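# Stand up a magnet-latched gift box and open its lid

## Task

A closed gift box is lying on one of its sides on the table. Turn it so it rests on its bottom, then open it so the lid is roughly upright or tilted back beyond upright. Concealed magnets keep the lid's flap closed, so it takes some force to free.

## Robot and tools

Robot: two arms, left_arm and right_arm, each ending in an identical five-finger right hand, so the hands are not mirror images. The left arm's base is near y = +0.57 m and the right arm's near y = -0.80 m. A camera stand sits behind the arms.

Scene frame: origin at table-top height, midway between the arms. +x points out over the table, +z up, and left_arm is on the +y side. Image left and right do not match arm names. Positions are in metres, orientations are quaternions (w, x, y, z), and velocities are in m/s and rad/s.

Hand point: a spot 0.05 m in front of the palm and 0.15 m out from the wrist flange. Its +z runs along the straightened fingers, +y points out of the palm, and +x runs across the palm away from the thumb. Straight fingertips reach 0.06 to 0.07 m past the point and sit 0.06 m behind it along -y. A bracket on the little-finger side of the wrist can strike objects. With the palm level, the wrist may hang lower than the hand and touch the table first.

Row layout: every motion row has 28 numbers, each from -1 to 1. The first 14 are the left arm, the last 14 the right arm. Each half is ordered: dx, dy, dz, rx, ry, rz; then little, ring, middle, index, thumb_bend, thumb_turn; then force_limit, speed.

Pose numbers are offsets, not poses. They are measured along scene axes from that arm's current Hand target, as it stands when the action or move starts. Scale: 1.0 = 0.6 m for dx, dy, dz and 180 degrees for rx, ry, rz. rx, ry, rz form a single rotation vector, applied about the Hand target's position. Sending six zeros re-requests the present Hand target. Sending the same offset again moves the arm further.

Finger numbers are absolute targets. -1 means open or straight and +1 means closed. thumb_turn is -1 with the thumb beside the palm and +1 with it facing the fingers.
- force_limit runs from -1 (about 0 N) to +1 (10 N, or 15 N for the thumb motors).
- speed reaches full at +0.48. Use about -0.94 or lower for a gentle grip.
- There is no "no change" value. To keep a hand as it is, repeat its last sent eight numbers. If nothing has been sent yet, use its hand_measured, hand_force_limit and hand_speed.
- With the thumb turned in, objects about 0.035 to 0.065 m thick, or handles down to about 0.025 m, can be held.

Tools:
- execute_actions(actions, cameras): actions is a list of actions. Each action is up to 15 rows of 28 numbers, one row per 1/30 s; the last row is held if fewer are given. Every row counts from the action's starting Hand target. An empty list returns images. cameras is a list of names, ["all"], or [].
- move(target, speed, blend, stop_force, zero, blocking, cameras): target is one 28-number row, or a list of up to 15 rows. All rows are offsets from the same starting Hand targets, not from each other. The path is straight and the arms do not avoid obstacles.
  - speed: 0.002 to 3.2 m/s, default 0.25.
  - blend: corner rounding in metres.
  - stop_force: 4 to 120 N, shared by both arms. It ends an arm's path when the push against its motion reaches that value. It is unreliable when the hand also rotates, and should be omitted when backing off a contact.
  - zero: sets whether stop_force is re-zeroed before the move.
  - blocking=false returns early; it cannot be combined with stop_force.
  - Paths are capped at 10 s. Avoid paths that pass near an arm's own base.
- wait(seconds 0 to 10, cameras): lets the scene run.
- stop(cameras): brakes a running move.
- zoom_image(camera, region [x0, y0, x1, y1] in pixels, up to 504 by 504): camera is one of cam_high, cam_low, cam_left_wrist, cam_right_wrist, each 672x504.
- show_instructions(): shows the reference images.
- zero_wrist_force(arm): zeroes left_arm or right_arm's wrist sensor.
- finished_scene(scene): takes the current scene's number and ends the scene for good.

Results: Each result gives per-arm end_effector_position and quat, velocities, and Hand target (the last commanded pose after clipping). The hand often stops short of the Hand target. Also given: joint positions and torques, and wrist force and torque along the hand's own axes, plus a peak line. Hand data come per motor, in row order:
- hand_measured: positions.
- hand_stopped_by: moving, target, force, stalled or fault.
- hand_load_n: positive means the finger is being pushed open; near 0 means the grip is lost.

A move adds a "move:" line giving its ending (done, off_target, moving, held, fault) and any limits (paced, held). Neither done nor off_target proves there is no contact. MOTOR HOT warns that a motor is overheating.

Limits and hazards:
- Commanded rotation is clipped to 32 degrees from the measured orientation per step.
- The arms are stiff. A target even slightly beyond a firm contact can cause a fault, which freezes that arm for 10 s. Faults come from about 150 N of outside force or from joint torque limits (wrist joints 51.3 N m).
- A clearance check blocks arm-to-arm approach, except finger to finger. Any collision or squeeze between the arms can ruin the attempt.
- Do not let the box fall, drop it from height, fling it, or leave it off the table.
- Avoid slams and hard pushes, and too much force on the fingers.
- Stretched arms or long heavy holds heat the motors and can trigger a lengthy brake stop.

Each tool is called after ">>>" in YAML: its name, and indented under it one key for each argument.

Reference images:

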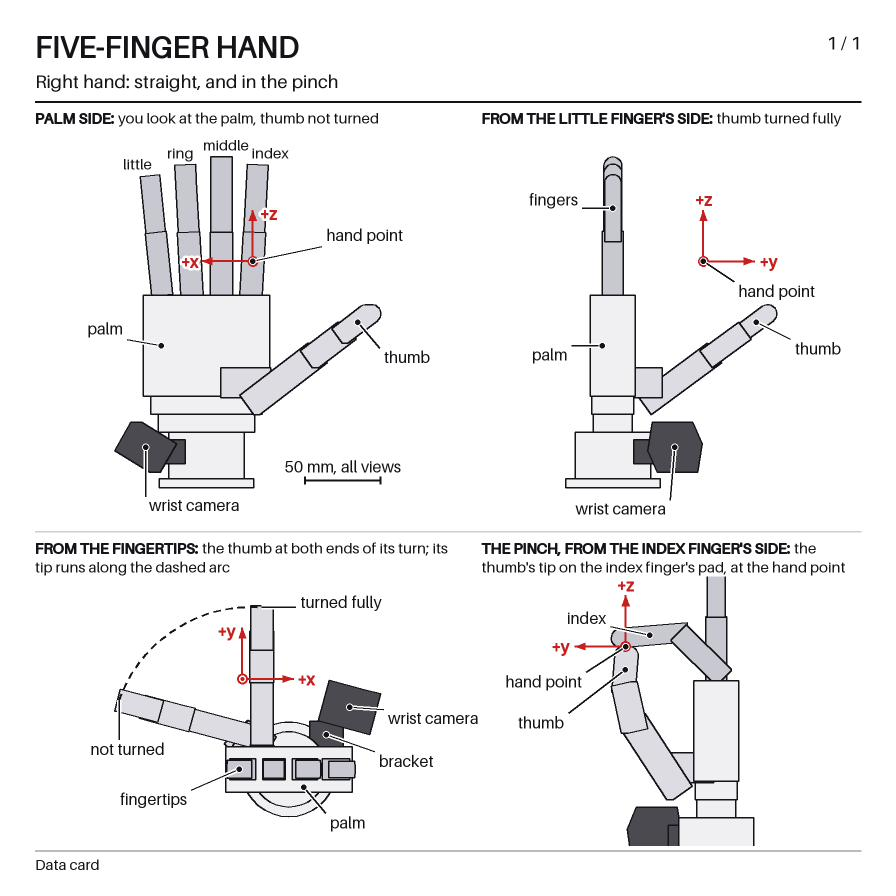

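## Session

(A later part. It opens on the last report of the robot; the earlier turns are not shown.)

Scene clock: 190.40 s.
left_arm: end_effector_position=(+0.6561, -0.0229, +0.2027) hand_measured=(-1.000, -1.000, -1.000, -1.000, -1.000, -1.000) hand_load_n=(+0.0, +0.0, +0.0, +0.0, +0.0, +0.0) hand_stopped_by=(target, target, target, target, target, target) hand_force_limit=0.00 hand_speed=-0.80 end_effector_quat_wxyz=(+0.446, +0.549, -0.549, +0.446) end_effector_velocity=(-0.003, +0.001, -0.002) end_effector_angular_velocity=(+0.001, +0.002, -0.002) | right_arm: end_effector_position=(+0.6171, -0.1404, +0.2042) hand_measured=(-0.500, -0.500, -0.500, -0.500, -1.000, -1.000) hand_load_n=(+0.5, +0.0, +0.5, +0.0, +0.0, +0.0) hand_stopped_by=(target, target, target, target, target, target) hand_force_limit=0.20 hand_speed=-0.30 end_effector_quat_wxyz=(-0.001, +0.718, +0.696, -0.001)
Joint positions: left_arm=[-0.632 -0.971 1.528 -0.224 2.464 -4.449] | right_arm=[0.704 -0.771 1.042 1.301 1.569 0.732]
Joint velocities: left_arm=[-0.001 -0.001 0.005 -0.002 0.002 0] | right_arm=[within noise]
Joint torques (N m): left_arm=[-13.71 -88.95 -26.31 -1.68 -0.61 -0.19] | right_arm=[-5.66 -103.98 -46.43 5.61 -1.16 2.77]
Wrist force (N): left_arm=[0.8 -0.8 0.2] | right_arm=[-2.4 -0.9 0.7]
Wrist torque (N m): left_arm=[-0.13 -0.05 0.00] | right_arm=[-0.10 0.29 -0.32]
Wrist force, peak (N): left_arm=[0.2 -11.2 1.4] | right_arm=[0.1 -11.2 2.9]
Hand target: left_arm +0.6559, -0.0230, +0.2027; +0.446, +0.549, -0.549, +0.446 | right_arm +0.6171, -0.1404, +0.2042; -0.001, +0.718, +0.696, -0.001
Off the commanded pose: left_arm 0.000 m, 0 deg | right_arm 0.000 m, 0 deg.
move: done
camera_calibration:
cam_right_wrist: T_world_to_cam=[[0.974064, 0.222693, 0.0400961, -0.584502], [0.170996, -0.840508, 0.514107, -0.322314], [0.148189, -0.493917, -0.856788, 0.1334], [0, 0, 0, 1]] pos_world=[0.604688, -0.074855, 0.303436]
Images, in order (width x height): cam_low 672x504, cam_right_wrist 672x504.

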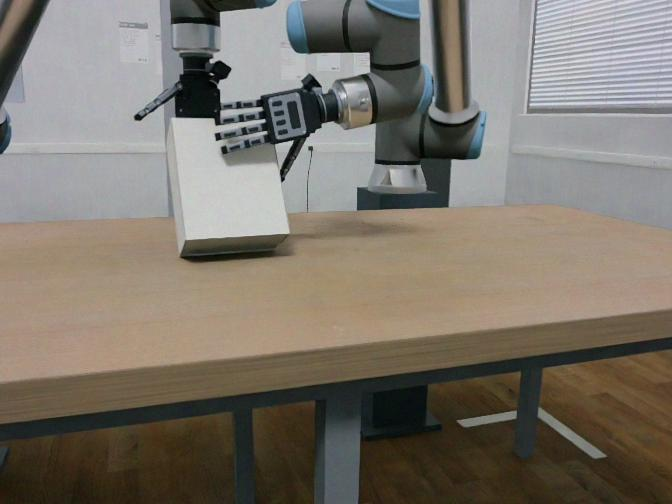

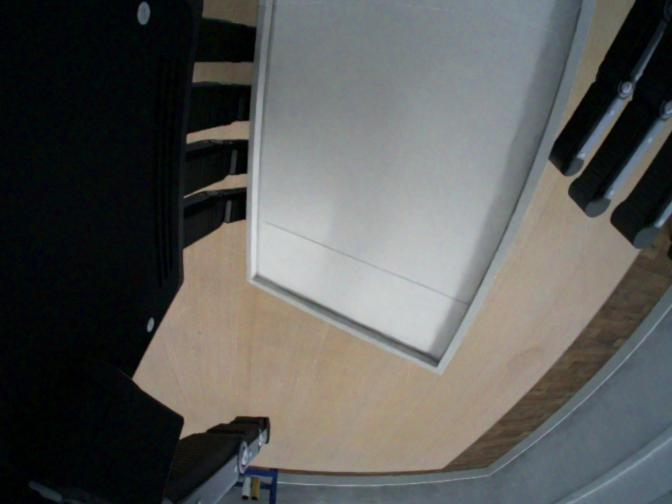

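>>> move:
  target:
    - [0.083,0,0,0,0,0,-1,-1,-1,-1,-1,-1,0,-0.8,-0.0692,0,-0.0403,0,-0.0556,0,-0.5,-0.5,-0.5,-0.5,-1,-1,0.2,-0.3]
    - [0.1,0.1,0.05,0,0,0,-1,-1,-1,-1,-1,-1,0,-0.8,-0.1308,0,-0.0863,0,-0.111,0,-0.5,-0.5,-0.5,-0.5,-1,-1,0.2,-0.3]
  speed: 0.08
  blend: 0.01
  cameras: ["cam_low", "cam_right_wrist"]

Scene clock: 213.90 s.
left_arm: end_effector_position=(+0.7159, +0.0372, +0.2328) hand_measured=(-1.000, -1.000, -1.000, -1.000, -1.000, -1.000) hand_load_n=(+0.0, +0.0, +0.0, +0.0, +0.0, +0.0) hand_stopped_by=(target, target, target, target, target, target) hand_force_limit=0.00 hand_speed=-0.80 end_effector_quat_wxyz=(+0.446, +0.549, -0.549, +0.446) | right_arm: end_effector_position=(+0.5386, -0.1404, +0.1526) hand_measured=(-0.500, -0.500, -0.500, -0.500, -1.000, -1.000) hand_load_n=(+1.5, +0.0, +0.0, +0.0, +0.0, +0.0) hand_stopped_by=(target, target, target, target, target, target) hand_force_limit=0.20 hand_speed=-0.30 end_effector_quat_wxyz=(+0.120, +0.707, +0.686, +0.124)
Joint positions: left_arm=[-0.529 -0.938 1.415 -0.094 2.56 -4.387] | right_arm=[0.845 -0.893 1.37 0.857 1.827 0.843]
Joint torques (N m): left_arm=[-14.72 -73.51 -50.25 -1.35 -1.83 -1.9] | right_arm=[-7.68 -68.9 -44.67 6.27 -0.9 -2.76]
Wrist force (N): left_arm=[0.7 -0.8 0.3] | right_arm=[-2.4 -0.7 1.8]
Wrist torque (N m): left_arm=[-0.15 -0.03 -0.02] | right_arm=[-0.06 0.15 -0.17]
Wrist force, peak (N): left_arm=[0.7 -1.1 0.7] | right_arm=[-2.4 -1.4 2.2]
Hand target: left_arm +0.7159, +0.0370, +0.2327; +0.446, +0.549, -0.549, +0.446 | right_arm +0.5386, -0.1404, +0.1524; +0.120, +0.707, +0.686, +0.124
Off the commanded pose: left_arm 0.000 m, 0 deg | right_arm 0.000 m, 0 deg.
move: done
camera_calibration:
cam_right_wrist: T_world_to_cam=[[0.901712, 0.222562, 0.37065, -0.517461], [-0.0150788, -0.840605, 0.541438, -0.186328], [0.432074, -0.49381, -0.754628, -0.0676271], [0, 0, 0, 1]] pos_world=[0.493011, -0.0748556, 0.241648]
Images, in order (width x height): cam_low 672x504, cam_right_wrist 672x504.

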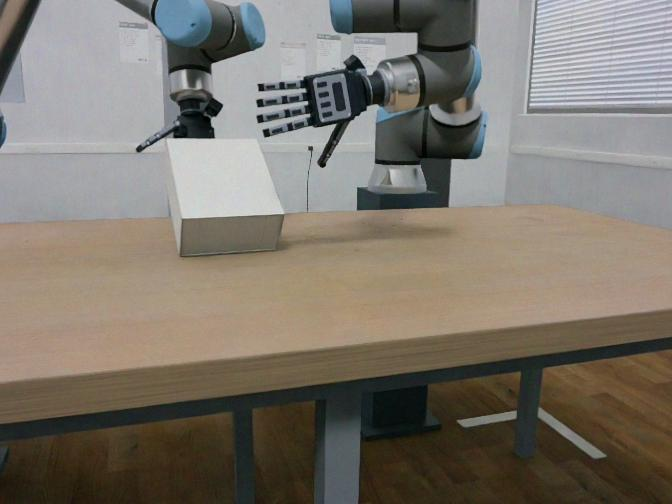

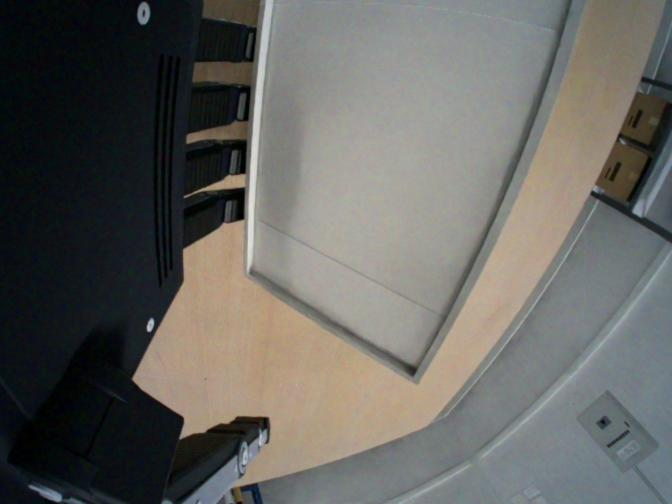

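>>> move:
  target:
    - [-0.03,0.18,0.015,0,0,0,-1,-1,-1,-1,-1,-1,0,-0.8,-0.053,0,-0.0587,0,-0.0556,0,-0.5,-0.5,-0.5,-0.5,-1,-1,0.2,-0.3]
    - [-0.06,0.355,0.03,0,0,0,-1,-1,-1,-1,-1,-1,0,-0.8,-0.0945,0,-0.1223,0,-0.111,0,-0.5,-0.5,-0.5,-0.5,-1,-1,0.2,-0.3]
  speed: 0.12
  blend: 0.01
  cameras: ["all"]

Scene clock: 221.23 s.
left_arm: end_effector_position=(+0.6799, +0.2501, +0.2507) hand_measured=(-1.000, -1.000, -1.000, -1.000, -1.000, -1.000) hand_load_n=(+0.0, +0.0, +0.0, +0.0, -0.5, +0.0) hand_stopped_by=(target, target, target, target, target, target) hand_force_limit=0.00 hand_speed=-0.80 end_effector_quat_wxyz=(+0.446, +0.549, -0.549, +0.446) | right_arm: end_effector_position=(+0.4818, -0.1404, +0.0789) hand_measured=(-0.500, -0.500, -0.500, -0.500, -1.000, -1.000) hand_load_n=(+1.5, +0.0, +0.0, +0.0, +0.0, +0.0) hand_stopped_by=(target, target, target, target, target, target) hand_force_limit=0.20 hand_speed=-0.30 end_effector_quat_wxyz=(+0.237, +0.675, +0.655, +0.244)
Joint positions: left_arm=[-0.301 -1.032 1.559 0.061 2.763 -4.157] | right_arm=[0.979 -0.873 1.577 0.431 2.13 0.88]
Joint torques (N m): left_arm=[-4.87 -66.75 -47.11 -0.02 -0.26 -1.34] | right_arm=[-3.76 -98.49 -39.14 3.52 1.66 -2.51]
Wrist force (N): left_arm=[0.7 -0.8 0.6] | right_arm=[-2.3 -1.0 1.0]
Wrist torque (N m): left_arm=[-0.16 -0.05 0.16] | right_arm=[0.06 0.09 -0.04]
Wrist force, peak (N): left_arm=[0.8 -0.8 2.1] | right_arm=[-2.6 -0.6 2.2]
Hand target: left_arm +0.6799, +0.2500, +0.2507; +0.446, +0.549, -0.549, +0.446 | right_arm +0.4819, -0.1404, +0.0790; +0.237, +0.675, +0.655, +0.245
Off the commanded pose: left_arm 0.000 m, 0 deg | right_arm 0.000 m, 0 deg.
move: done
camera_calibration:
cam_left_wrist: T_world_to_cam=[[-0.964892, -0.0346086, 0.260358, 0.597849], [-0.211963, 0.68798, -0.694086, 0.151389], [-0.1551, -0.724904, -0.671162, 0.573377], [0, 0, 0, 1]] pos_world=[0.697879, 0.332181, 0.33425]
cam_right_wrist: T_world_to_cam=[[0.720956, 0.222865, 0.656165, -0.374381], [-0.198944, -0.840452, 0.504045, -0.0557286], [0.66381, -0.493935, -0.561592, -0.225645], [0, 0, 0, 1]] pos_world=[0.408611, -0.0748546, 0.147025]

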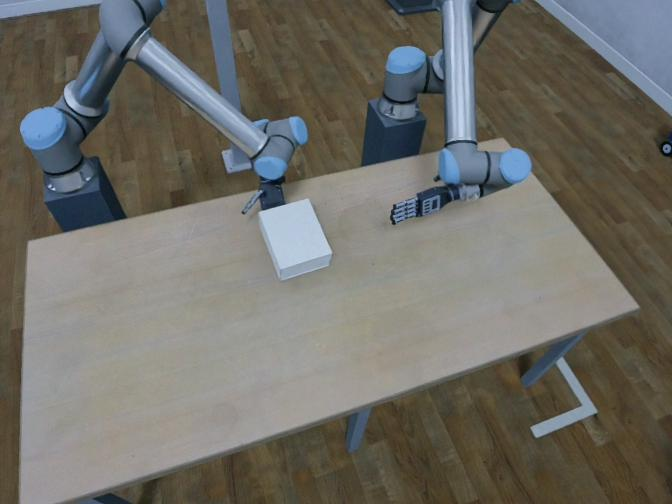

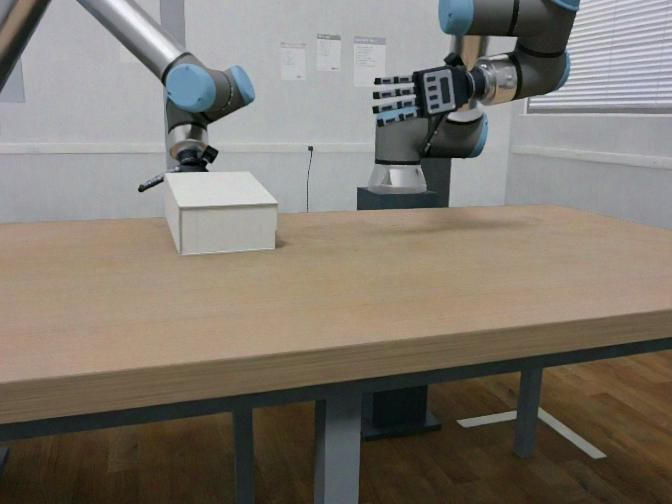

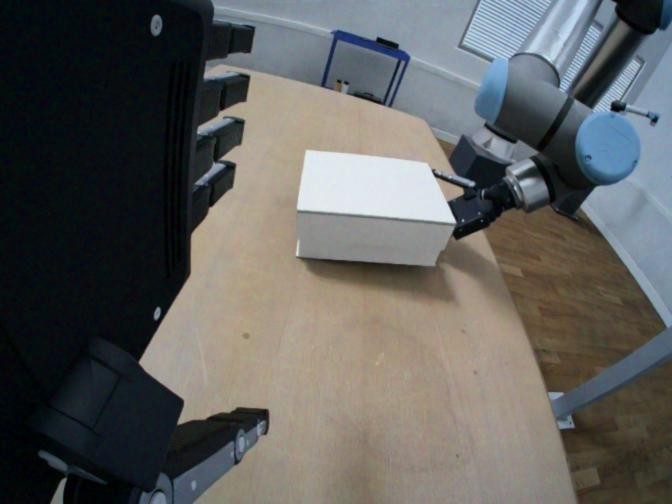

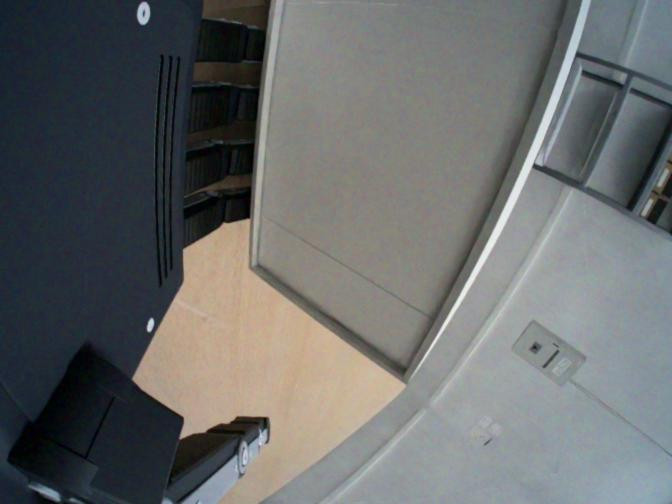

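>>> move:
  target: [0,0,0,0,0,0,-1,-1,-1,-1,-1,-1,0,-0.8,-0.005,0,-0.025,0,0,0,-0.5,-0.5,-0.5,-0.5,-1,-1,0.2,-0.3]
  speed: 0.03
  stop_force: 6

>>> move:
  target: [0,0,0,0,0,0,-1,-1,-1,-1,-1,-1,0,-0.8,-0.1,0,0.003,0,0,0,-0.5,-0.5,-0.5,-0.5,-1,-1,0.2,-0.3]
  speed: 0.06
  cameras: ["cam_low", "cam_left_wrist", "cam_right_wrist"]

>>> zoom_image:
  camera: "cam_left_wrist"
  region: [280, 130, 480, 280]

Scene clock: 228.23 s.
left_arm: end_effector_position=(+0.6799, +0.2500, +0.2507) hand_measured=(-1.000, -1.000, -1.000, -1.000, -1.000, -1.000) hand_load_n=(+0.0, +0.0, +0.0, +0.0, +0.0, +0.0) hand_stopped_by=(target, target, target, target, target, target) hand_force_limit=0.00 hand_speed=-0.80 end_effector_quat_wxyz=(+0.446, +0.549, -0.549, +0.446) | right_arm: end_effector_position=(+0.4789, -0.1404, +0.0640) hand_measured=(-0.500, -0.500, -0.500, -0.500, -1.000, -1.000) hand_load_n=(+1.5, +0.0, +0.0, +0.0, +0.0, +0.0) hand_stopped_by=(target, target, target, target, target, target) hand_force_limit=0.20 hand_speed=-0.30 end_effector_quat_wxyz=(+0.237, +0.675, +0.655, +0.245)
Joint positions: left_arm=[-0.301 -1.031 1.559 0.061 2.763 -4.157] | right_arm=[0.983 -0.858 1.583 0.411 2.132 0.884]
Joint torques (N m): left_arm=[-14.35 -66.47 -46.35 -0.18 -0.43 -0.46] | right_arm=[-6.65 -96.48 -39.23 5.65 0.46 -1.92]
Wrist force (N): left_arm=[0.7 -0.8 0.5] | right_arm=[-2.1 -0.4 1.3]
Wrist torque (N m): left_arm=[-0.14 -0.03 0.17] | right_arm=[0.04 0.03 -0.12]
Wrist force, peak (N): left_arm=[0.9 -1.0 0.6] | right_arm=[-2.2 -0.5 2.1]
Hand target: left_arm +0.6799, +0.2500, +0.2507; +0.446, +0.549, -0.549, +0.446 | right_arm +0.4789, -0.1404, +0.0640; +0.237, +0.675, +0.655, +0.245
Off the commanded pose: left_arm 0.000 m, 0 deg | right_arm 0.000 m, 0 deg.
move: done

Scene clock: 229.50 s.
left_arm: end_effector_position=(+0.6799, +0.2500, +0.2507) hand_measured=(-1.000, -1.000, -1.000, -1.000, -1.000, -1.000) hand_load_n=(+0.0, +0.0, +0.0, +0.0, +0.0, +0.0) hand_stopped_by=(target, target, target, target, target, target) hand_force_limit=0.00 hand_speed=-0.80 end_effector_quat_wxyz=(+0.446, +0.549, -0.549, +0.446) | right_arm: end_effector_position=(+0.4187, -0.1405, +0.0659) hand_measured=(-0.500, -0.500, -0.500, -0.500, -1.000, -1.000) hand_load_n=(+1.5, +0.0, +0.0, +0.0, +0.0, +0.0) hand_stopped_by=(target, target, target, target, target, target) hand_force_limit=0.20 hand_speed=-0.30 end_effector_quat_wxyz=(+0.237, +0.675, +0.655, +0.244) end_effector_velocity=(+0.004, +0.000, +0.001) end_effector_angular_velocity=(+0.000, -0.001, +0.000)
Joint positions: left_arm=[-0.301 -1.031 1.559 0.061 2.763 -4.157] | right_arm=[1.055 -0.876 1.624 0.431 2.161 0.962]
Joint velocities: left_arm=[within noise] | right_arm=[-0.005 0 -0.002 -0.001 -0.001 -0.005]
Joint torques (N m): left_arm=[-15.08 -69 -44.74 -0.41 -0.55 -1.77] | right_arm=[-6.34 -74.4 -38.81 2.6 -0.36 -3.14]
Wrist force (N): left_arm=[0.5 -0.8 0.3] | right_arm=[-2.1 -1.0 0.9]
Wrist torque (N m): left_arm=[-0.14 0.00 0.15] | right_arm=[0.00 0.09 -0.08]
Wrist force, peak (N): left_arm=[0.6 -0.9 0.8] | right_arm=[-2.0 0.5 2.4]
Hand target: left_arm +0.6799, +0.2500, +0.2507; +0.446, +0.549, -0.549, +0.446 | right_arm +0.4189, -0.1404, +0.0658; +0.237, +0.675, +0.655, +0.245
Off the commanded pose: left_arm 0.000 m, 0 deg | right_arm 0.000 m, 0 deg.
move: done
camera_calibration:
cam_left_wrist: T_world_to_cam=[[-0.964918, -0.0345241, 0.260273, 0.597867], [-0.211844, 0.687985, -0.694117, 0.151315], [-0.1551, -0.724903, -0.671163, 0.573377], [0, 0, 0, 1]] pos_world=[0.697878, 0.332181, 0.334251]
cam_right_wrist: T_world_to_cam=[[0.720869, 0.222652, 0.656333, -0.320346], [-0.199234, -0.84045, 0.503934, -0.0616985], [0.663817, -0.494035, -0.561495, -0.191132], [0, 0, 0, 1]] pos_world=[0.345512, -0.0749548, 0.134026]
Images, in order (width x height): cam_low 672x504, cam_left_wrist 672x504, cam_right_wrist 672x504.

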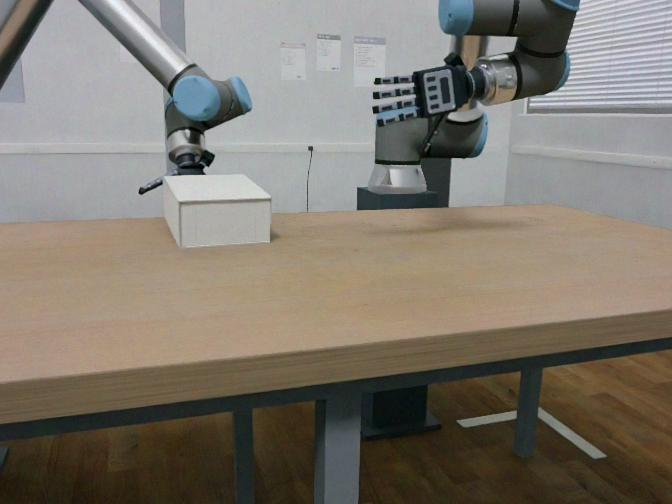

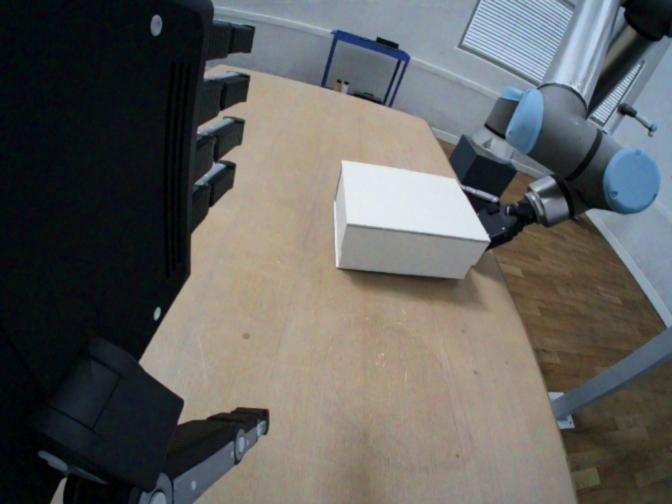

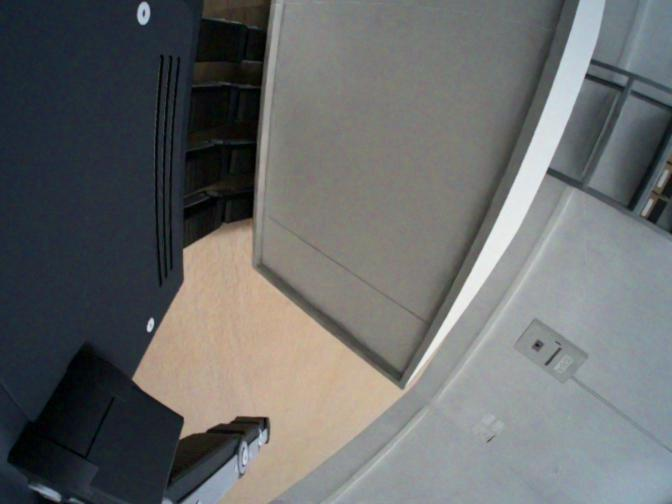

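Scaled by 2.520 from the camera's 672x504 image, which has a finer 960x720 frame.

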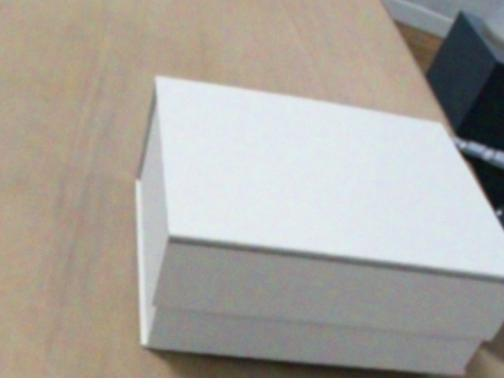

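>>> move:
  target: [-0.3,-0.2,0,0.209,0.415,0.3005,-0.33,-0.33,-0.33,-0.33,-1,-1,0.2,-0.3,0,0,0,0,0,0,-0.5,-0.5,-0.5,-0.5,-1,-1,0.2,-0.3]
  speed: 0.6
  cameras: ["all"]

>>> zoom_image:
  camera: "cam_high"
  region: [240, 170, 360, 290]

Scene clock: 268.80 s.
left_arm: end_effector_position=(+0.5000, +0.1299, +0.2507) hand_measured=(-0.330, -0.330, -0.330, -0.330, -1.000, -1.000) hand_load_n=(+0.0, +0.0, +0.0, +0.0, +0.0, +0.0) hand_stopped_by=(target, target, target, target, target, target) hand_force_limit=0.20 hand_speed=-0.30 end_effector_quat_wxyz=(+0.259, +0.966, +0.000, +0.000) | right_arm: end_effector_position=(+0.4189, -0.1404, +0.0658) hand_measured=(-0.500, -0.500, -0.500, -0.500, -1.000, -1.000) hand_load_n=(+1.5, +0.0, +0.0, +0.0, +0.0, +0.0) hand_stopped_by=(target, target, target, target, target, target) hand_force_limit=0.20 hand_speed=-0.30 end_effector_quat_wxyz=(+0.237, +0.675, +0.655, +0.245)
Joint positions: left_arm=[-0.71 -1.244 1.761 0.687 1.953 -5.513] | right_arm=[1.054 -0.875 1.624 0.431 2.161 0.962]
Joint torques (N m): left_arm=[11.17 -69.42 -25.73 3.73 3.01 -1.19] | right_arm=[-7.33 -61.66 -37.8 0.7 0.1 -2.6]
Wrist force (N): left_arm=[-0.2 0.3 0.3] | right_arm=[-2.2 -1.1 0.7]
Wrist torque (N m): left_arm=[-0.04 -0.01 -0.09] | right_arm=[0.01 0.13 -0.05]
Wrist force, peak (N): left_arm=[0.2 -1.8 0.1] | right_arm=[-2.3 -1.4 0.8]
Hand target: left_arm +0.4999, +0.1300, +0.2507; +0.259, +0.966, +0.000, +0.000 | right_arm +0.4189, -0.1404, +0.0658; +0.237, +0.675, +0.655, +0.245
Off the commanded pose: left_arm 0.000 m, 0 deg | right_arm 0.000 m, 0 deg.
move: done
camera_calibration:
cam_left_wrist: T_world_to_cam=[[0.261973, -0.825722, 0.499553, -0.150421], [-0.820362, 0.0821023, 0.565919, 0.26288], [-0.508307, -0.55807, -0.655883, 0.609518], [0, 0, 0, 1]] pos_world=[0.564885, 0.194365, 0.326146]
cam_right_wrist: T_world_to_cam=[[0.720867, 0.222731, 0.656309, -0.320436], [-0.199075, -0.840509, 0.503899, -0.0615794], [0.663867, -0.493899, -0.561555, -0.19127], [0, 0, 0, 1]] pos_world=[0.345711, -0.074855, 0.133927]

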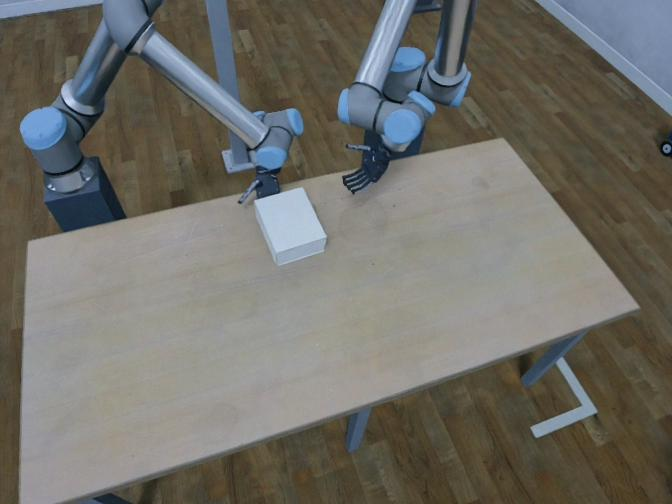

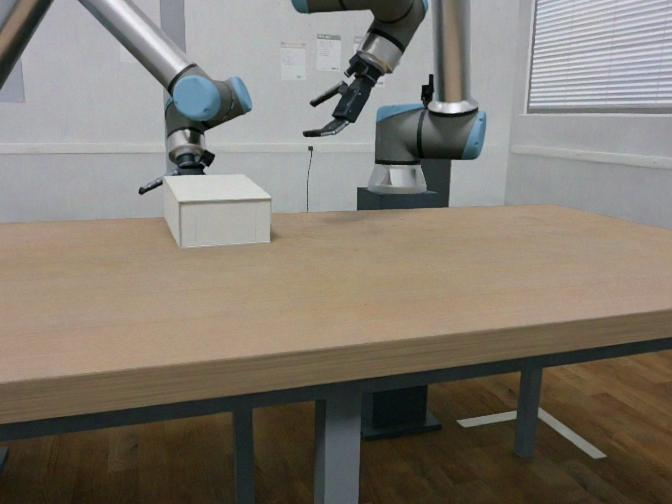

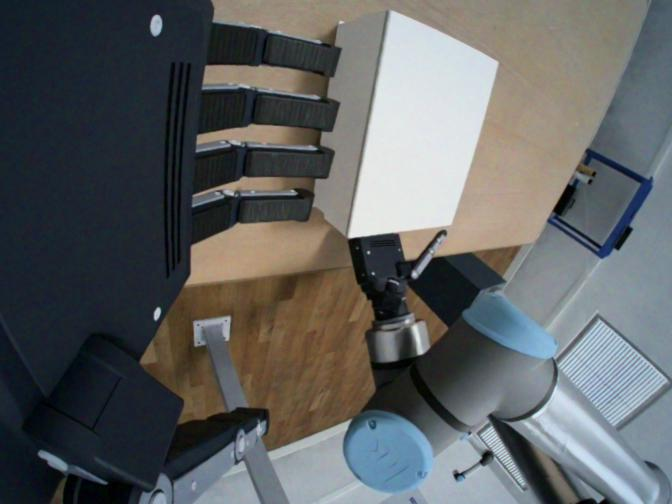

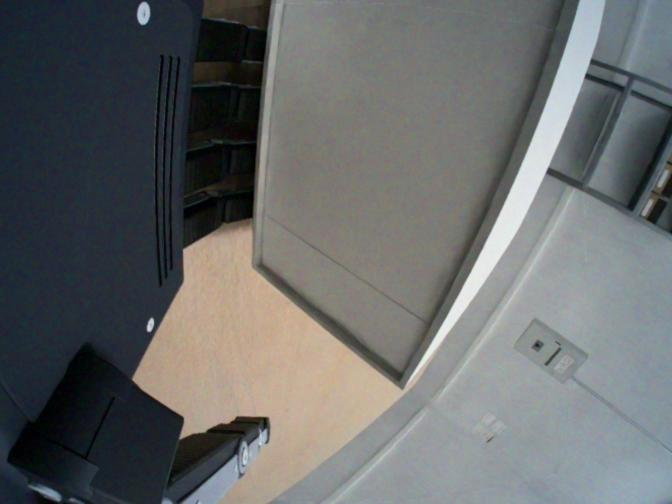

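Scaled by 4.200.

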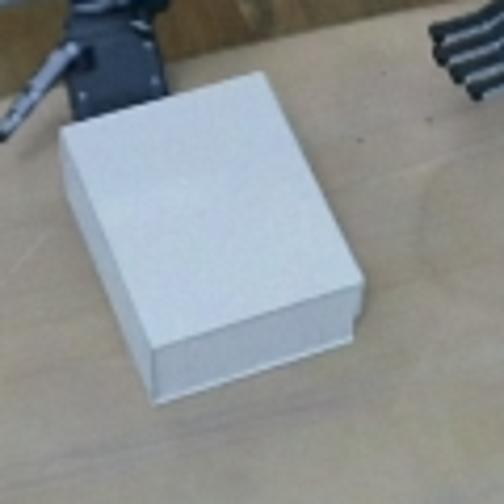

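>>> move:
  target:
    - [0.03,-0.27,-0.08,0,0,0,-0.33,-0.33,-0.33,-0.33,-1,-1,0.2,-0.3,0,0,0,0,0,0,-0.5,-0.5,-0.5,-0.5,-1,-1,0.2,-0.3]
  speed: 0.3

>>> move:
  target:
    - [0,0,-0.15,0,0,0,-0.33,-0.33,-0.33,-0.33,-1,-1,0.2,-0.3,0,0,0,0,0,0,-0.5,-0.5,-0.5,-0.5,-1,-1,0.2,-0.3]
  speed: 0.04
  stop_force: 6

>>> move:
  target:
    - [0,0,0,0,0,0,-0.33,-0.33,-0.33,-0.33,-1,-1,0.2,-0.3,-0.1,0,0,0,0,0,-0.5,-0.5,-0.5,-0.5,-1,-1,0.2,-0.3]
  speed: 0.08
  cameras: ["all"]

Scene clock: 281.63 s.
left_arm: end_effector_position=(+0.5179, -0.0319, +0.2027) hand_measured=(-0.330, -0.330, -0.330, -0.330, -1.000, -1.000) hand_load_n=(+0.0, +0.0, +0.0, +0.0, +0.0, +0.0) hand_stopped_by=(target, target, target, target, target, target) hand_force_limit=0.20 hand_speed=-0.30 end_effector_quat_wxyz=(+0.259, +0.966, +0.000, +0.000) | right_arm: end_effector_position=(+0.4189, -0.1404, +0.0658) hand_measured=(-0.500, -0.500, -0.500, -0.500, -1.000, -1.000) hand_load_n=(+1.5, +0.0, +0.0, +0.0, +0.0, +0.0) hand_stopped_by=(target, target, target, target, target, target) hand_force_limit=0.20 hand_speed=-0.30 end_effector_quat_wxyz=(+0.237, +0.675, +0.655, +0.245)
Joint positions: left_arm=[-0.866 -1.067 1.581 0.637 1.893 -5.667] | right_arm=[1.054 -0.875 1.624 0.431 2.161 0.962]
Joint torques (N m): left_arm=[-0.01 -65.65 -33.42 3.78 2.62 0.29] | right_arm=[-8.02 -62.24 -37.05 0.62 0.36 -2.75]
Wrist force (N): left_arm=[-0.1 -0.1 0.3] | right_arm=[-2.1 -1.1 0.8]
Wrist torque (N m): left_arm=[-0.09 -0.02 -0.09] | right_arm=[0.01 0.11 -0.04]
Wrist force, peak (N): left_arm=[0.0 2.1 2.4] | right_arm=[-2.3 -1.6 0.7]
Hand target: left_arm +0.5179, -0.0320, +0.2027; +0.259, +0.966, +0.000, +0.000 | right_arm +0.4189, -0.1404, +0.0658; +0.237, +0.675, +0.655, +0.245
Off the commanded pose: left_arm 0.000 m, 0 deg | right_arm 0.000 m, 0 deg.
move: done

Scene clock: 283.93 s.
left_arm: end_effector_position=(+0.5179, -0.0319, +0.1526) hand_measured=(-0.330, -0.330, -0.330, -0.330, -1.000, -1.000) hand_load_n=(+0.0, +0.0, +0.0, -7.0, +0.0, +0.0) hand_stopped_by=(target, target, target, target, target, target) hand_force_limit=0.20 hand_speed=-0.30 end_effector_quat_wxyz=(+0.259, +0.966, +0.000, +0.000) | right_arm: end_effector_position=(+0.4189, -0.1404, +0.0658) hand_measured=(-0.500, -0.500, -0.500, -0.500, -1.000, -1.000) hand_load_n=(+3.0, +0.0, +0.0, +0.0, +0.0, +0.0) hand_stopped_by=(target, target, target, target, target, target) hand_force_limit=0.20 hand_speed=-0.30 end_effector_quat_wxyz=(+0.237, +0.675, +0.655, +0.245)
Joint positions: left_arm=[-0.866 -1.024 1.614 0.561 1.893 -5.667] | right_arm=[1.054 -0.875 1.624 0.431 2.161 0.962]
Joint torques (N m): left_arm=[-3.38 -63.87 -42.77 1.14 -1.64 -0.8] | right_arm=[4.52 -87.75 -36.35 0.77 1.31 -2.53]
Wrist force (N): left_arm=[0.1 2.8 -3.6] | right_arm=[-2.0 -2.4 3.1]
Wrist torque (N m): left_arm=[-0.04 -0.02 -0.10] | right_arm=[-0.07 -0.05 -0.12]
Wrist force, peak (N): left_arm=[-2.0 3.6 -17.4] | right_arm=[-5.1 -5.1 9.5]
Hand target: left_arm +0.5179, -0.0319, +0.1526; +0.259, +0.966, +0.000, +0.000 (not the last commanded pose) | right_arm +0.4189, -0.1404, +0.0658; +0.237, +0.675, +0.655, +0.245
Off the commanded pose: left_arm 0.040 m, 0 deg | right_arm 0.000 m, 0 deg.
move: contact (left_arm)

Scene clock: 285.00 s.
left_arm: end_effector_position=(+0.5179, -0.0319, +0.1526) hand_measured=(-0.330, -0.330, -0.330, -0.330, -1.000, -1.000) hand_load_n=(+0.0, +0.0, +0.5, +0.5, +0.0, +0.0) hand_stopped_by=(target, target, target, target, target, target) hand_force_limit=0.20 hand_speed=-0.30 end_effector_quat_wxyz=(+0.259, +0.966, +0.000, +0.000) | right_arm: end_effector_position=(+0.3589, -0.1405, +0.0659) hand_measured=(-0.500, -0.500, -0.500, -0.500, -1.000, -1.000) hand_load_n=(+2.5, +0.5, +0.0, +0.0, +0.0, +0.0) hand_stopped_by=(target, target, target, target, target, target) hand_force_limit=0.20 hand_speed=-0.30 end_effector_quat_wxyz=(+0.237, +0.675, +0.655, +0.244)
Joint positions: left_arm=[-0.866 -1.024 1.614 0.561 1.893 -5.667] | right_arm=[1.131 -0.884 1.653 0.459 2.189 1.049]
Joint torques (N m): left_arm=[-2.35 -62.85 -42.9 1.27 1.36 -0.31] | right_arm=[-8.93 -80.12 -37.67 1.09 -0.42 -2.88]
Wrist force (N): left_arm=[-0.3 0.3 0.1] | right_arm=[-1.9 -0.8 0.7]
Wrist torque (N m): left_arm=[-0.02 0.01 -0.09] | right_arm=[0.13 0.04 0.00]
Wrist force, peak (N): left_arm=[-1.7 2.2 -4.0] | right_arm=[-2.1 0.4 4.5]
Hand target: left_arm +0.5179, -0.0319, +0.1526; +0.259, +0.966, +0.000, +0.000 | right_arm +0.3589, -0.1404, +0.0658; +0.237, +0.675, +0.655, +0.245
Off the commanded pose: left_arm 0.000 m, 0 deg | right_arm 0.000 m, 0 deg.
move: done
camera_calibration:
cam_left_wrist: T_world_to_cam=[[0.262273, -0.825752, 0.499346, -0.239939], [-0.820268, 0.0817984, 0.5661, 0.346369], [-0.508304, -0.55807, -0.655885, 0.463973], [0, 0, 0, 1]] pos_world=[0.582884, 0.0324669, 0.228046]
cam_right_wrist: T_world_to_cam=[[0.720918, 0.222773, 0.656239, -0.277092], [-0.199175, -0.840372, 0.504087, -0.0736123], [0.663782, -0.494112, -0.561468, -0.151426], [0, 0, 0, 1]] pos_world=[0.285612, -0.0749544, 0.133925]

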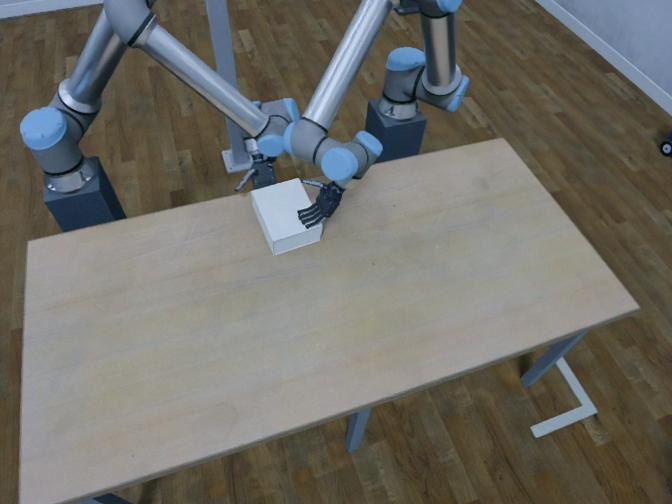

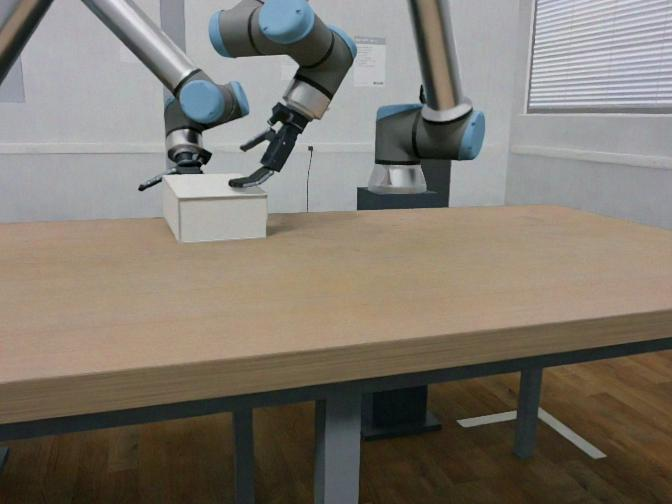

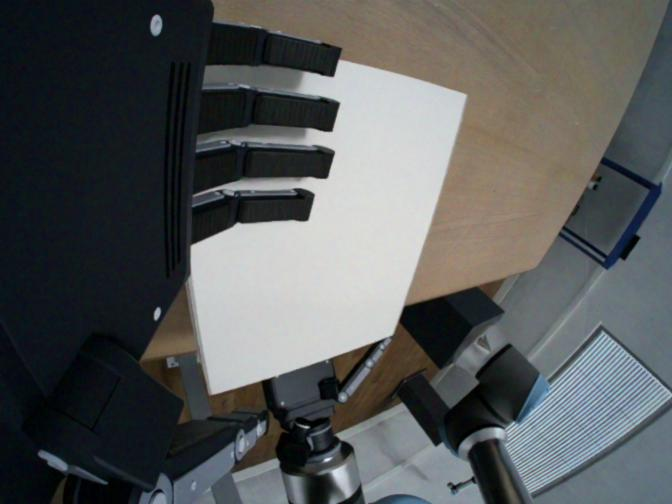

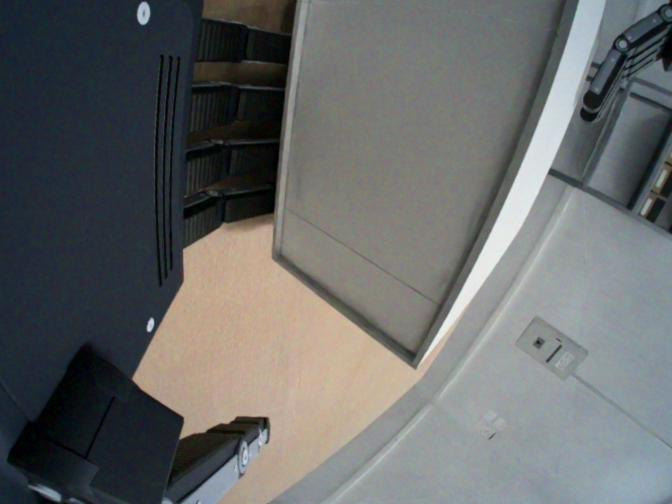

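>>> move:
  target:
    - [0,0,-0.05,0,0,0,-0.33,-0.33,-0.33,-0.33,-1,-1,0.2,-0.3,0,0,-0.012,0,0,0,-0.5,-0.5,-0.5,-0.5,-1,-1,0.2,-0.3]
  speed: 0.02
  stop_force: 16

>>> move:
  target:
    - [0,0,0,0,0,0,-0.33,-0.33,-0.33,-0.33,-1,-1,0.2,-0.3,-0.04,0,0,0,0,0,-0.5,-0.5,-0.5,-0.5,-1,-1,0.2,-0.3]
  speed: 0.08
  cameras: ["cam_low","cam_left_wrist","cam_right_wrist"]

Scene clock: 295.13 s.
left_arm: end_effector_position=(+0.5179, -0.0320, +0.1450) hand_measured=(-0.330, -0.330, -0.330, -0.330, -1.000, -1.000) hand_load_n=(+0.0, +0.0, -1.0, -5.5, +0.0, -0.5) hand_stopped_by=(target, target, target, target, target, target) hand_force_limit=0.20 hand_speed=-0.30 end_effector_quat_wxyz=(+0.259, +0.966, +0.000, +0.000) | right_arm: end_effector_position=(+0.3589, -0.1404, +0.0597) hand_measured=(-0.500, -0.500, -0.498, -0.500, -1.000, -1.000) hand_load_n=(+2.5, -0.5, -10.0, -6.0, +0.0, +0.0) hand_stopped_by=(target, target, target, target, target, target) hand_force_limit=0.20 hand_speed=-0.30 end_effector_quat_wxyz=(+0.237, +0.675, +0.655, +0.245)
Joint positions: left_arm=[-0.866 -1.017 1.618 0.549 1.893 -5.667] | right_arm=[1.131 -0.877 1.654 0.451 2.188 1.049]
Joint torques (N m): left_arm=[1.66 -76.23 -43.05 3.85 0.31 0.29] | right_arm=[-3.21 -82.94 -30.51 4.54 -0.06 -2.72]
Wrist force (N): left_arm=[-1.9 2.9 -2.8] | right_arm=[-2.3 4.1 -15.9]
Wrist torque (N m): left_arm=[-0.06 -0.07 -0.12] | right_arm=[0.29 0.21 0.06]
Wrist force, peak (N): left_arm=[-6.0 5.8 -21.8] | right_arm=[-2.0 4.5 -19.9]
Hand target: left_arm +0.5179, -0.0320, +0.1450; +0.259, +0.966, +0.000, +0.000 (not the last commanded pose) | right_arm +0.3589, -0.1404, +0.0597; +0.237, +0.675, +0.655, +0.245 (not the last commanded pose)
Off the commanded pose: left_arm 0.022 m, 0 deg | right_arm 0.001 m, 0 deg.
move: contact (left_arm, right_arm)

Scene clock: 295.87 s.
left_arm: end_effector_position=(+0.5179, -0.0320, +0.1450) hand_measured=(-0.330, -0.330, -0.330, -0.330, -1.000, -1.000) hand_load_n=(+0.0, +0.0, +0.5, +0.0, +0.0, +0.0) hand_stopped_by=(target, target, target, target, target, target) hand_force_limit=0.20 hand_speed=-0.30 end_effector_quat_wxyz=(+0.259, +0.966, +0.000, +0.000) | right_arm: end_effector_position=(+0.3348, -0.1405, +0.0597) hand_measured=(-0.500, -0.500, -0.498, -0.500, -1.000, -1.000) hand_load_n=(+0.0, +1.0, -10.0, -5.5, +0.0, +0.0) hand_stopped_by=(target, target, target, target, target, target) hand_force_limit=0.20 hand_speed=-0.30 end_effector_quat_wxyz=(+0.237, +0.675, +0.655, +0.244) end_effector_velocity=(+0.002, +0.000, +0.000) end_effector_angular_velocity=(-0.002, +0.001, +0.002)
Joint positions: left_arm=[-0.866 -1.017 1.618 0.549 1.893 -5.667] | right_arm=[1.163 -0.878 1.663 0.465 2.199 1.087]
Joint velocities: left_arm=[within noise] | right_arm=[-0.003 0 0 -0.001 -0.001 -0.005]
Joint torques (N m): left_arm=[-0.44 -77.01 -42.75 4.03 1.02 -0.13] | right_arm=[-15.21 -78.42 -29.36 2.38 -1.41 -3.09]
Wrist force (N): left_arm=[-0.4 0.9 0.2] | right_arm=[1.5 5.6 -14.4]
Wrist torque (N m): left_arm=[0.06 0.02 -0.08] | right_arm=[0.24 0.48 0.17]
Wrist force, peak (N): left_arm=[-1.9 2.9 -3.1] | right_arm=[-2.2 4.1 -15.8]
Hand target: left_arm +0.5179, -0.0320, +0.1450; +0.259, +0.966, +0.000, +0.000 | right_arm +0.3349, -0.1404, +0.0597; +0.237, +0.675, +0.655, +0.245
Off the commanded pose: left_arm 0.000 m, 0 deg | right_arm 0.000 m, 0 deg.
move: done
camera_calibration:
cam_left_wrist: T_world_to_cam=[[0.262237, -0.825718, 0.49942, -0.236091], [-0.820259, 0.0818923, 0.5661, 0.35072], [-0.508338, -0.558106, -0.655828, 0.45893], [0, 0, 0, 1]] pos_world=[0.582884, 0.0324663, 0.220345]
cam_right_wrist: T_world_to_cam=[[0.720928, 0.222678, 0.65626, -0.255728], [-0.199149, -0.840459, 0.503953, -0.0753349], [0.663779, -0.494007, -0.561564, -0.138832], [0, 0, 0, 1]] pos_world=[0.261512, -0.0749548, 0.127826]
Images, in order (width x height): cam_low 672x504, cam_left_wrist 672x504, cam_right_wrist 672x504.

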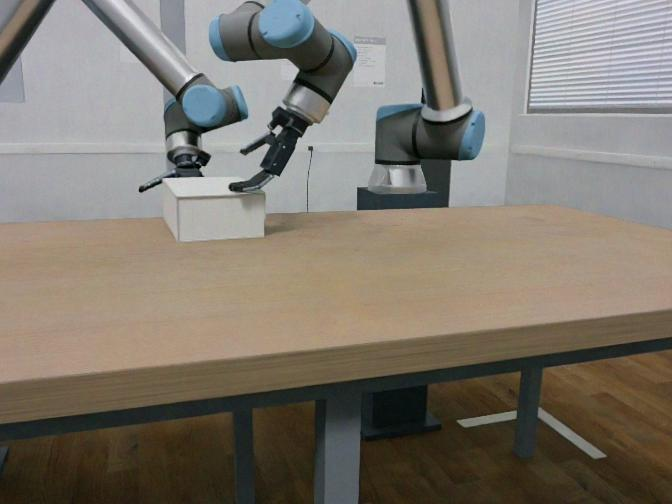

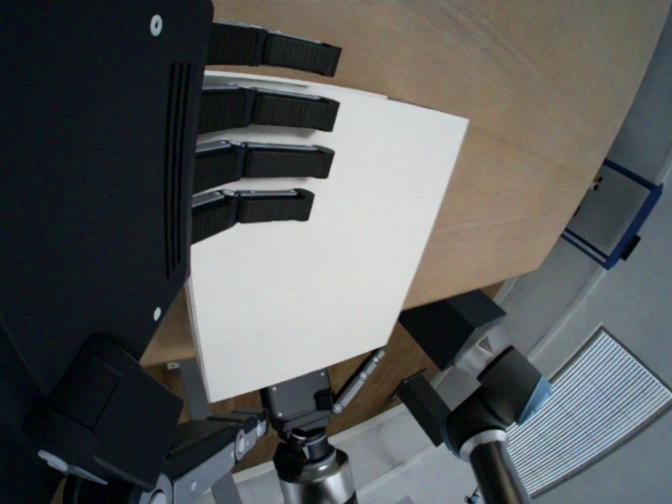

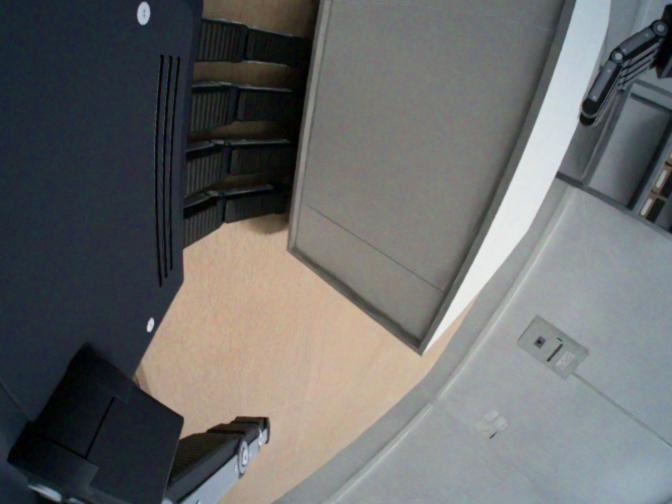

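>>> move:
  target:
    - [0,0,-0.003,0,0,0,-0.33,-0.33,-0.33,-0.33,-1,-1,0.2,-0.3,-0.01,0,0.003,0,0,0,-0.5,-0.5,-0.5,-0.5,-1,-1,0.2,-0.3]
    - [0,0,-0.003,0,0,0,-0.33,-0.33,-0.33,-0.33,-1,-1,0.2,-0.3,-0.08,0,0.003,0,0,0,-0.5,-0.5,-0.5,-0.5,-1,-1,0.2,-0.3]
  speed: 0.05
  blend: 0.005
  cameras: ["all"]

>>> zoom_image:
  camera: "cam_high"
  region: [230, 150, 350, 270]

Scene clock: 300.23 s.
left_arm: end_effector_position=(+0.5179, -0.0320, +0.1432) hand_measured=(-0.330, -0.330, -0.330, -0.330, -1.000, -1.000) hand_load_n=(+0.0, +0.0, +0.0, +0.0, +0.0, +0.0) hand_stopped_by=(target, target, target, target, target, target) hand_force_limit=0.20 hand_speed=-0.30 end_effector_quat_wxyz=(+0.259, +0.966, +0.000, +0.000) | right_arm: end_effector_position=(+0.2868, -0.1405, +0.0615) hand_measured=(-0.500, -0.500, -0.500, -0.500, -1.000, -1.000) hand_load_n=(+0.0, +0.0, +0.0, +0.0, +0.0, +0.0) hand_stopped_by=(target, target, target, target, target, target) hand_force_limit=0.20 hand_speed=-0.30 end_effector_quat_wxyz=(+0.237, +0.675, +0.655, +0.244)
Joint positions: left_arm=[-0.866 -1.015 1.619 0.547 1.893 -5.667] | right_arm=[1.229 -0.879 1.674 0.502 2.218 1.165]
Joint torques (N m): left_arm=[-11.14 -80.95 -22.52 4.71 1.37 -1.28] | right_arm=[-7.66 -59.68 -31.4 1.53 0.1 -2.32]
Wrist force (N): left_arm=[-0.4 0.8 0.3] | right_arm=[-1.7 0.7 -1.2]
Wrist torque (N m): left_arm=[0.04 0.03 -0.09] | right_arm=[0.05 0.16 0.07]
Wrist force, peak (N): left_arm=[-1.9 2.0 -2.1] | right_arm=[-0.3 2.6 -19.9]
Hand target: left_arm +0.5179, -0.0320, +0.1432; +0.259, +0.966, +0.000, +0.000 | right_arm +0.2869, -0.1404, +0.0615; +0.237, +0.675, +0.655, +0.245
Off the commanded pose: left_arm 0.000 m, 0 deg | right_arm 0.000 m, 0 deg.
move: done; blend cut to 0.0031 m at target 1
camera_calibration:
cam_left_wrist: T_world_to_cam=[[0.262299, -0.825725, 0.499378, -0.235218], [-0.820239, 0.0818296, 0.566137, 0.351721], [-0.508337, -0.558106, -0.655828, 0.45775], [0, 0, 0, 1]] pos_world=[0.582884, 0.0324667, 0.218545]
cam_right_wrist: T_world_to_cam=[[0.720889, 0.222658, 0.65631, -0.222376], [-0.199274, -0.840404, 0.503995, -0.0857555], [0.663784, -0.49411, -0.561468, -0.106048], [0, 0, 0, 1]] pos_world=[0.213613, -0.0749546, 0.129626]

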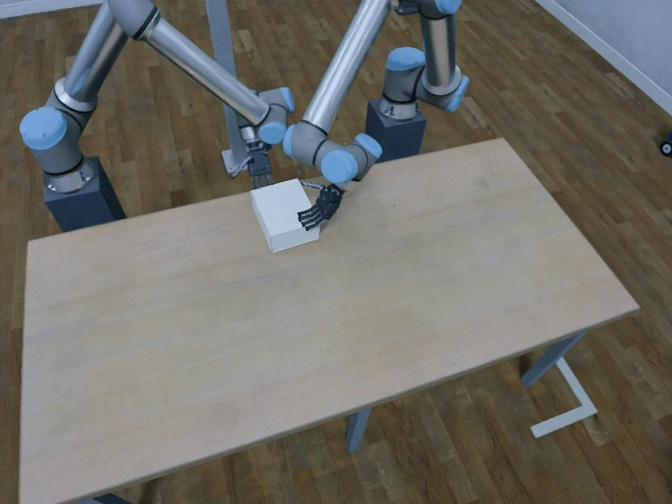

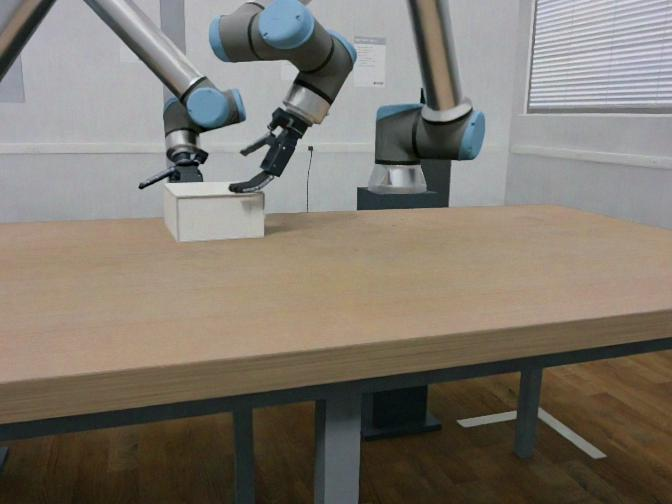

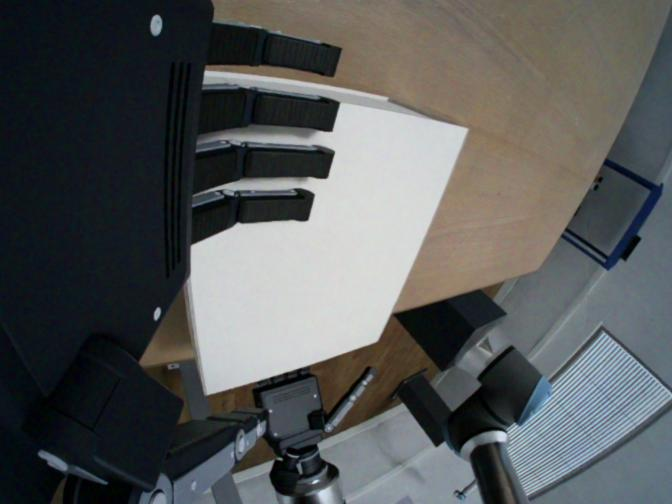

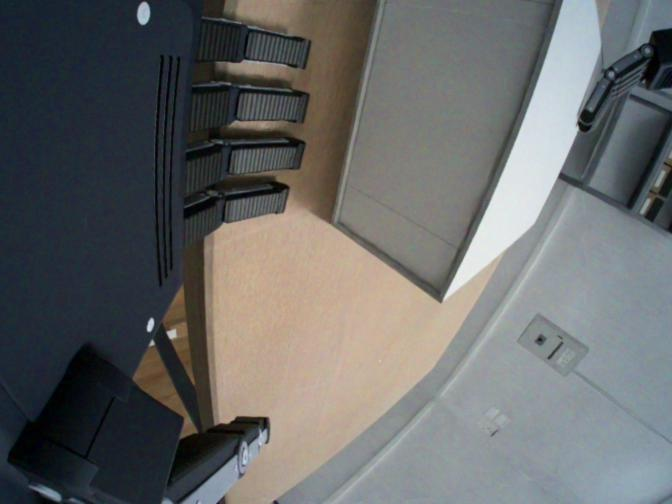

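Scaled by 4.200.

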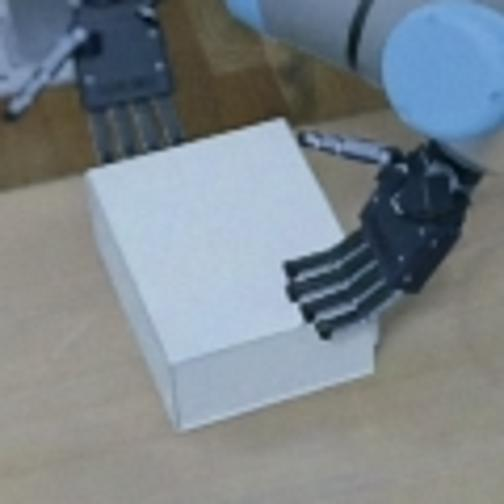

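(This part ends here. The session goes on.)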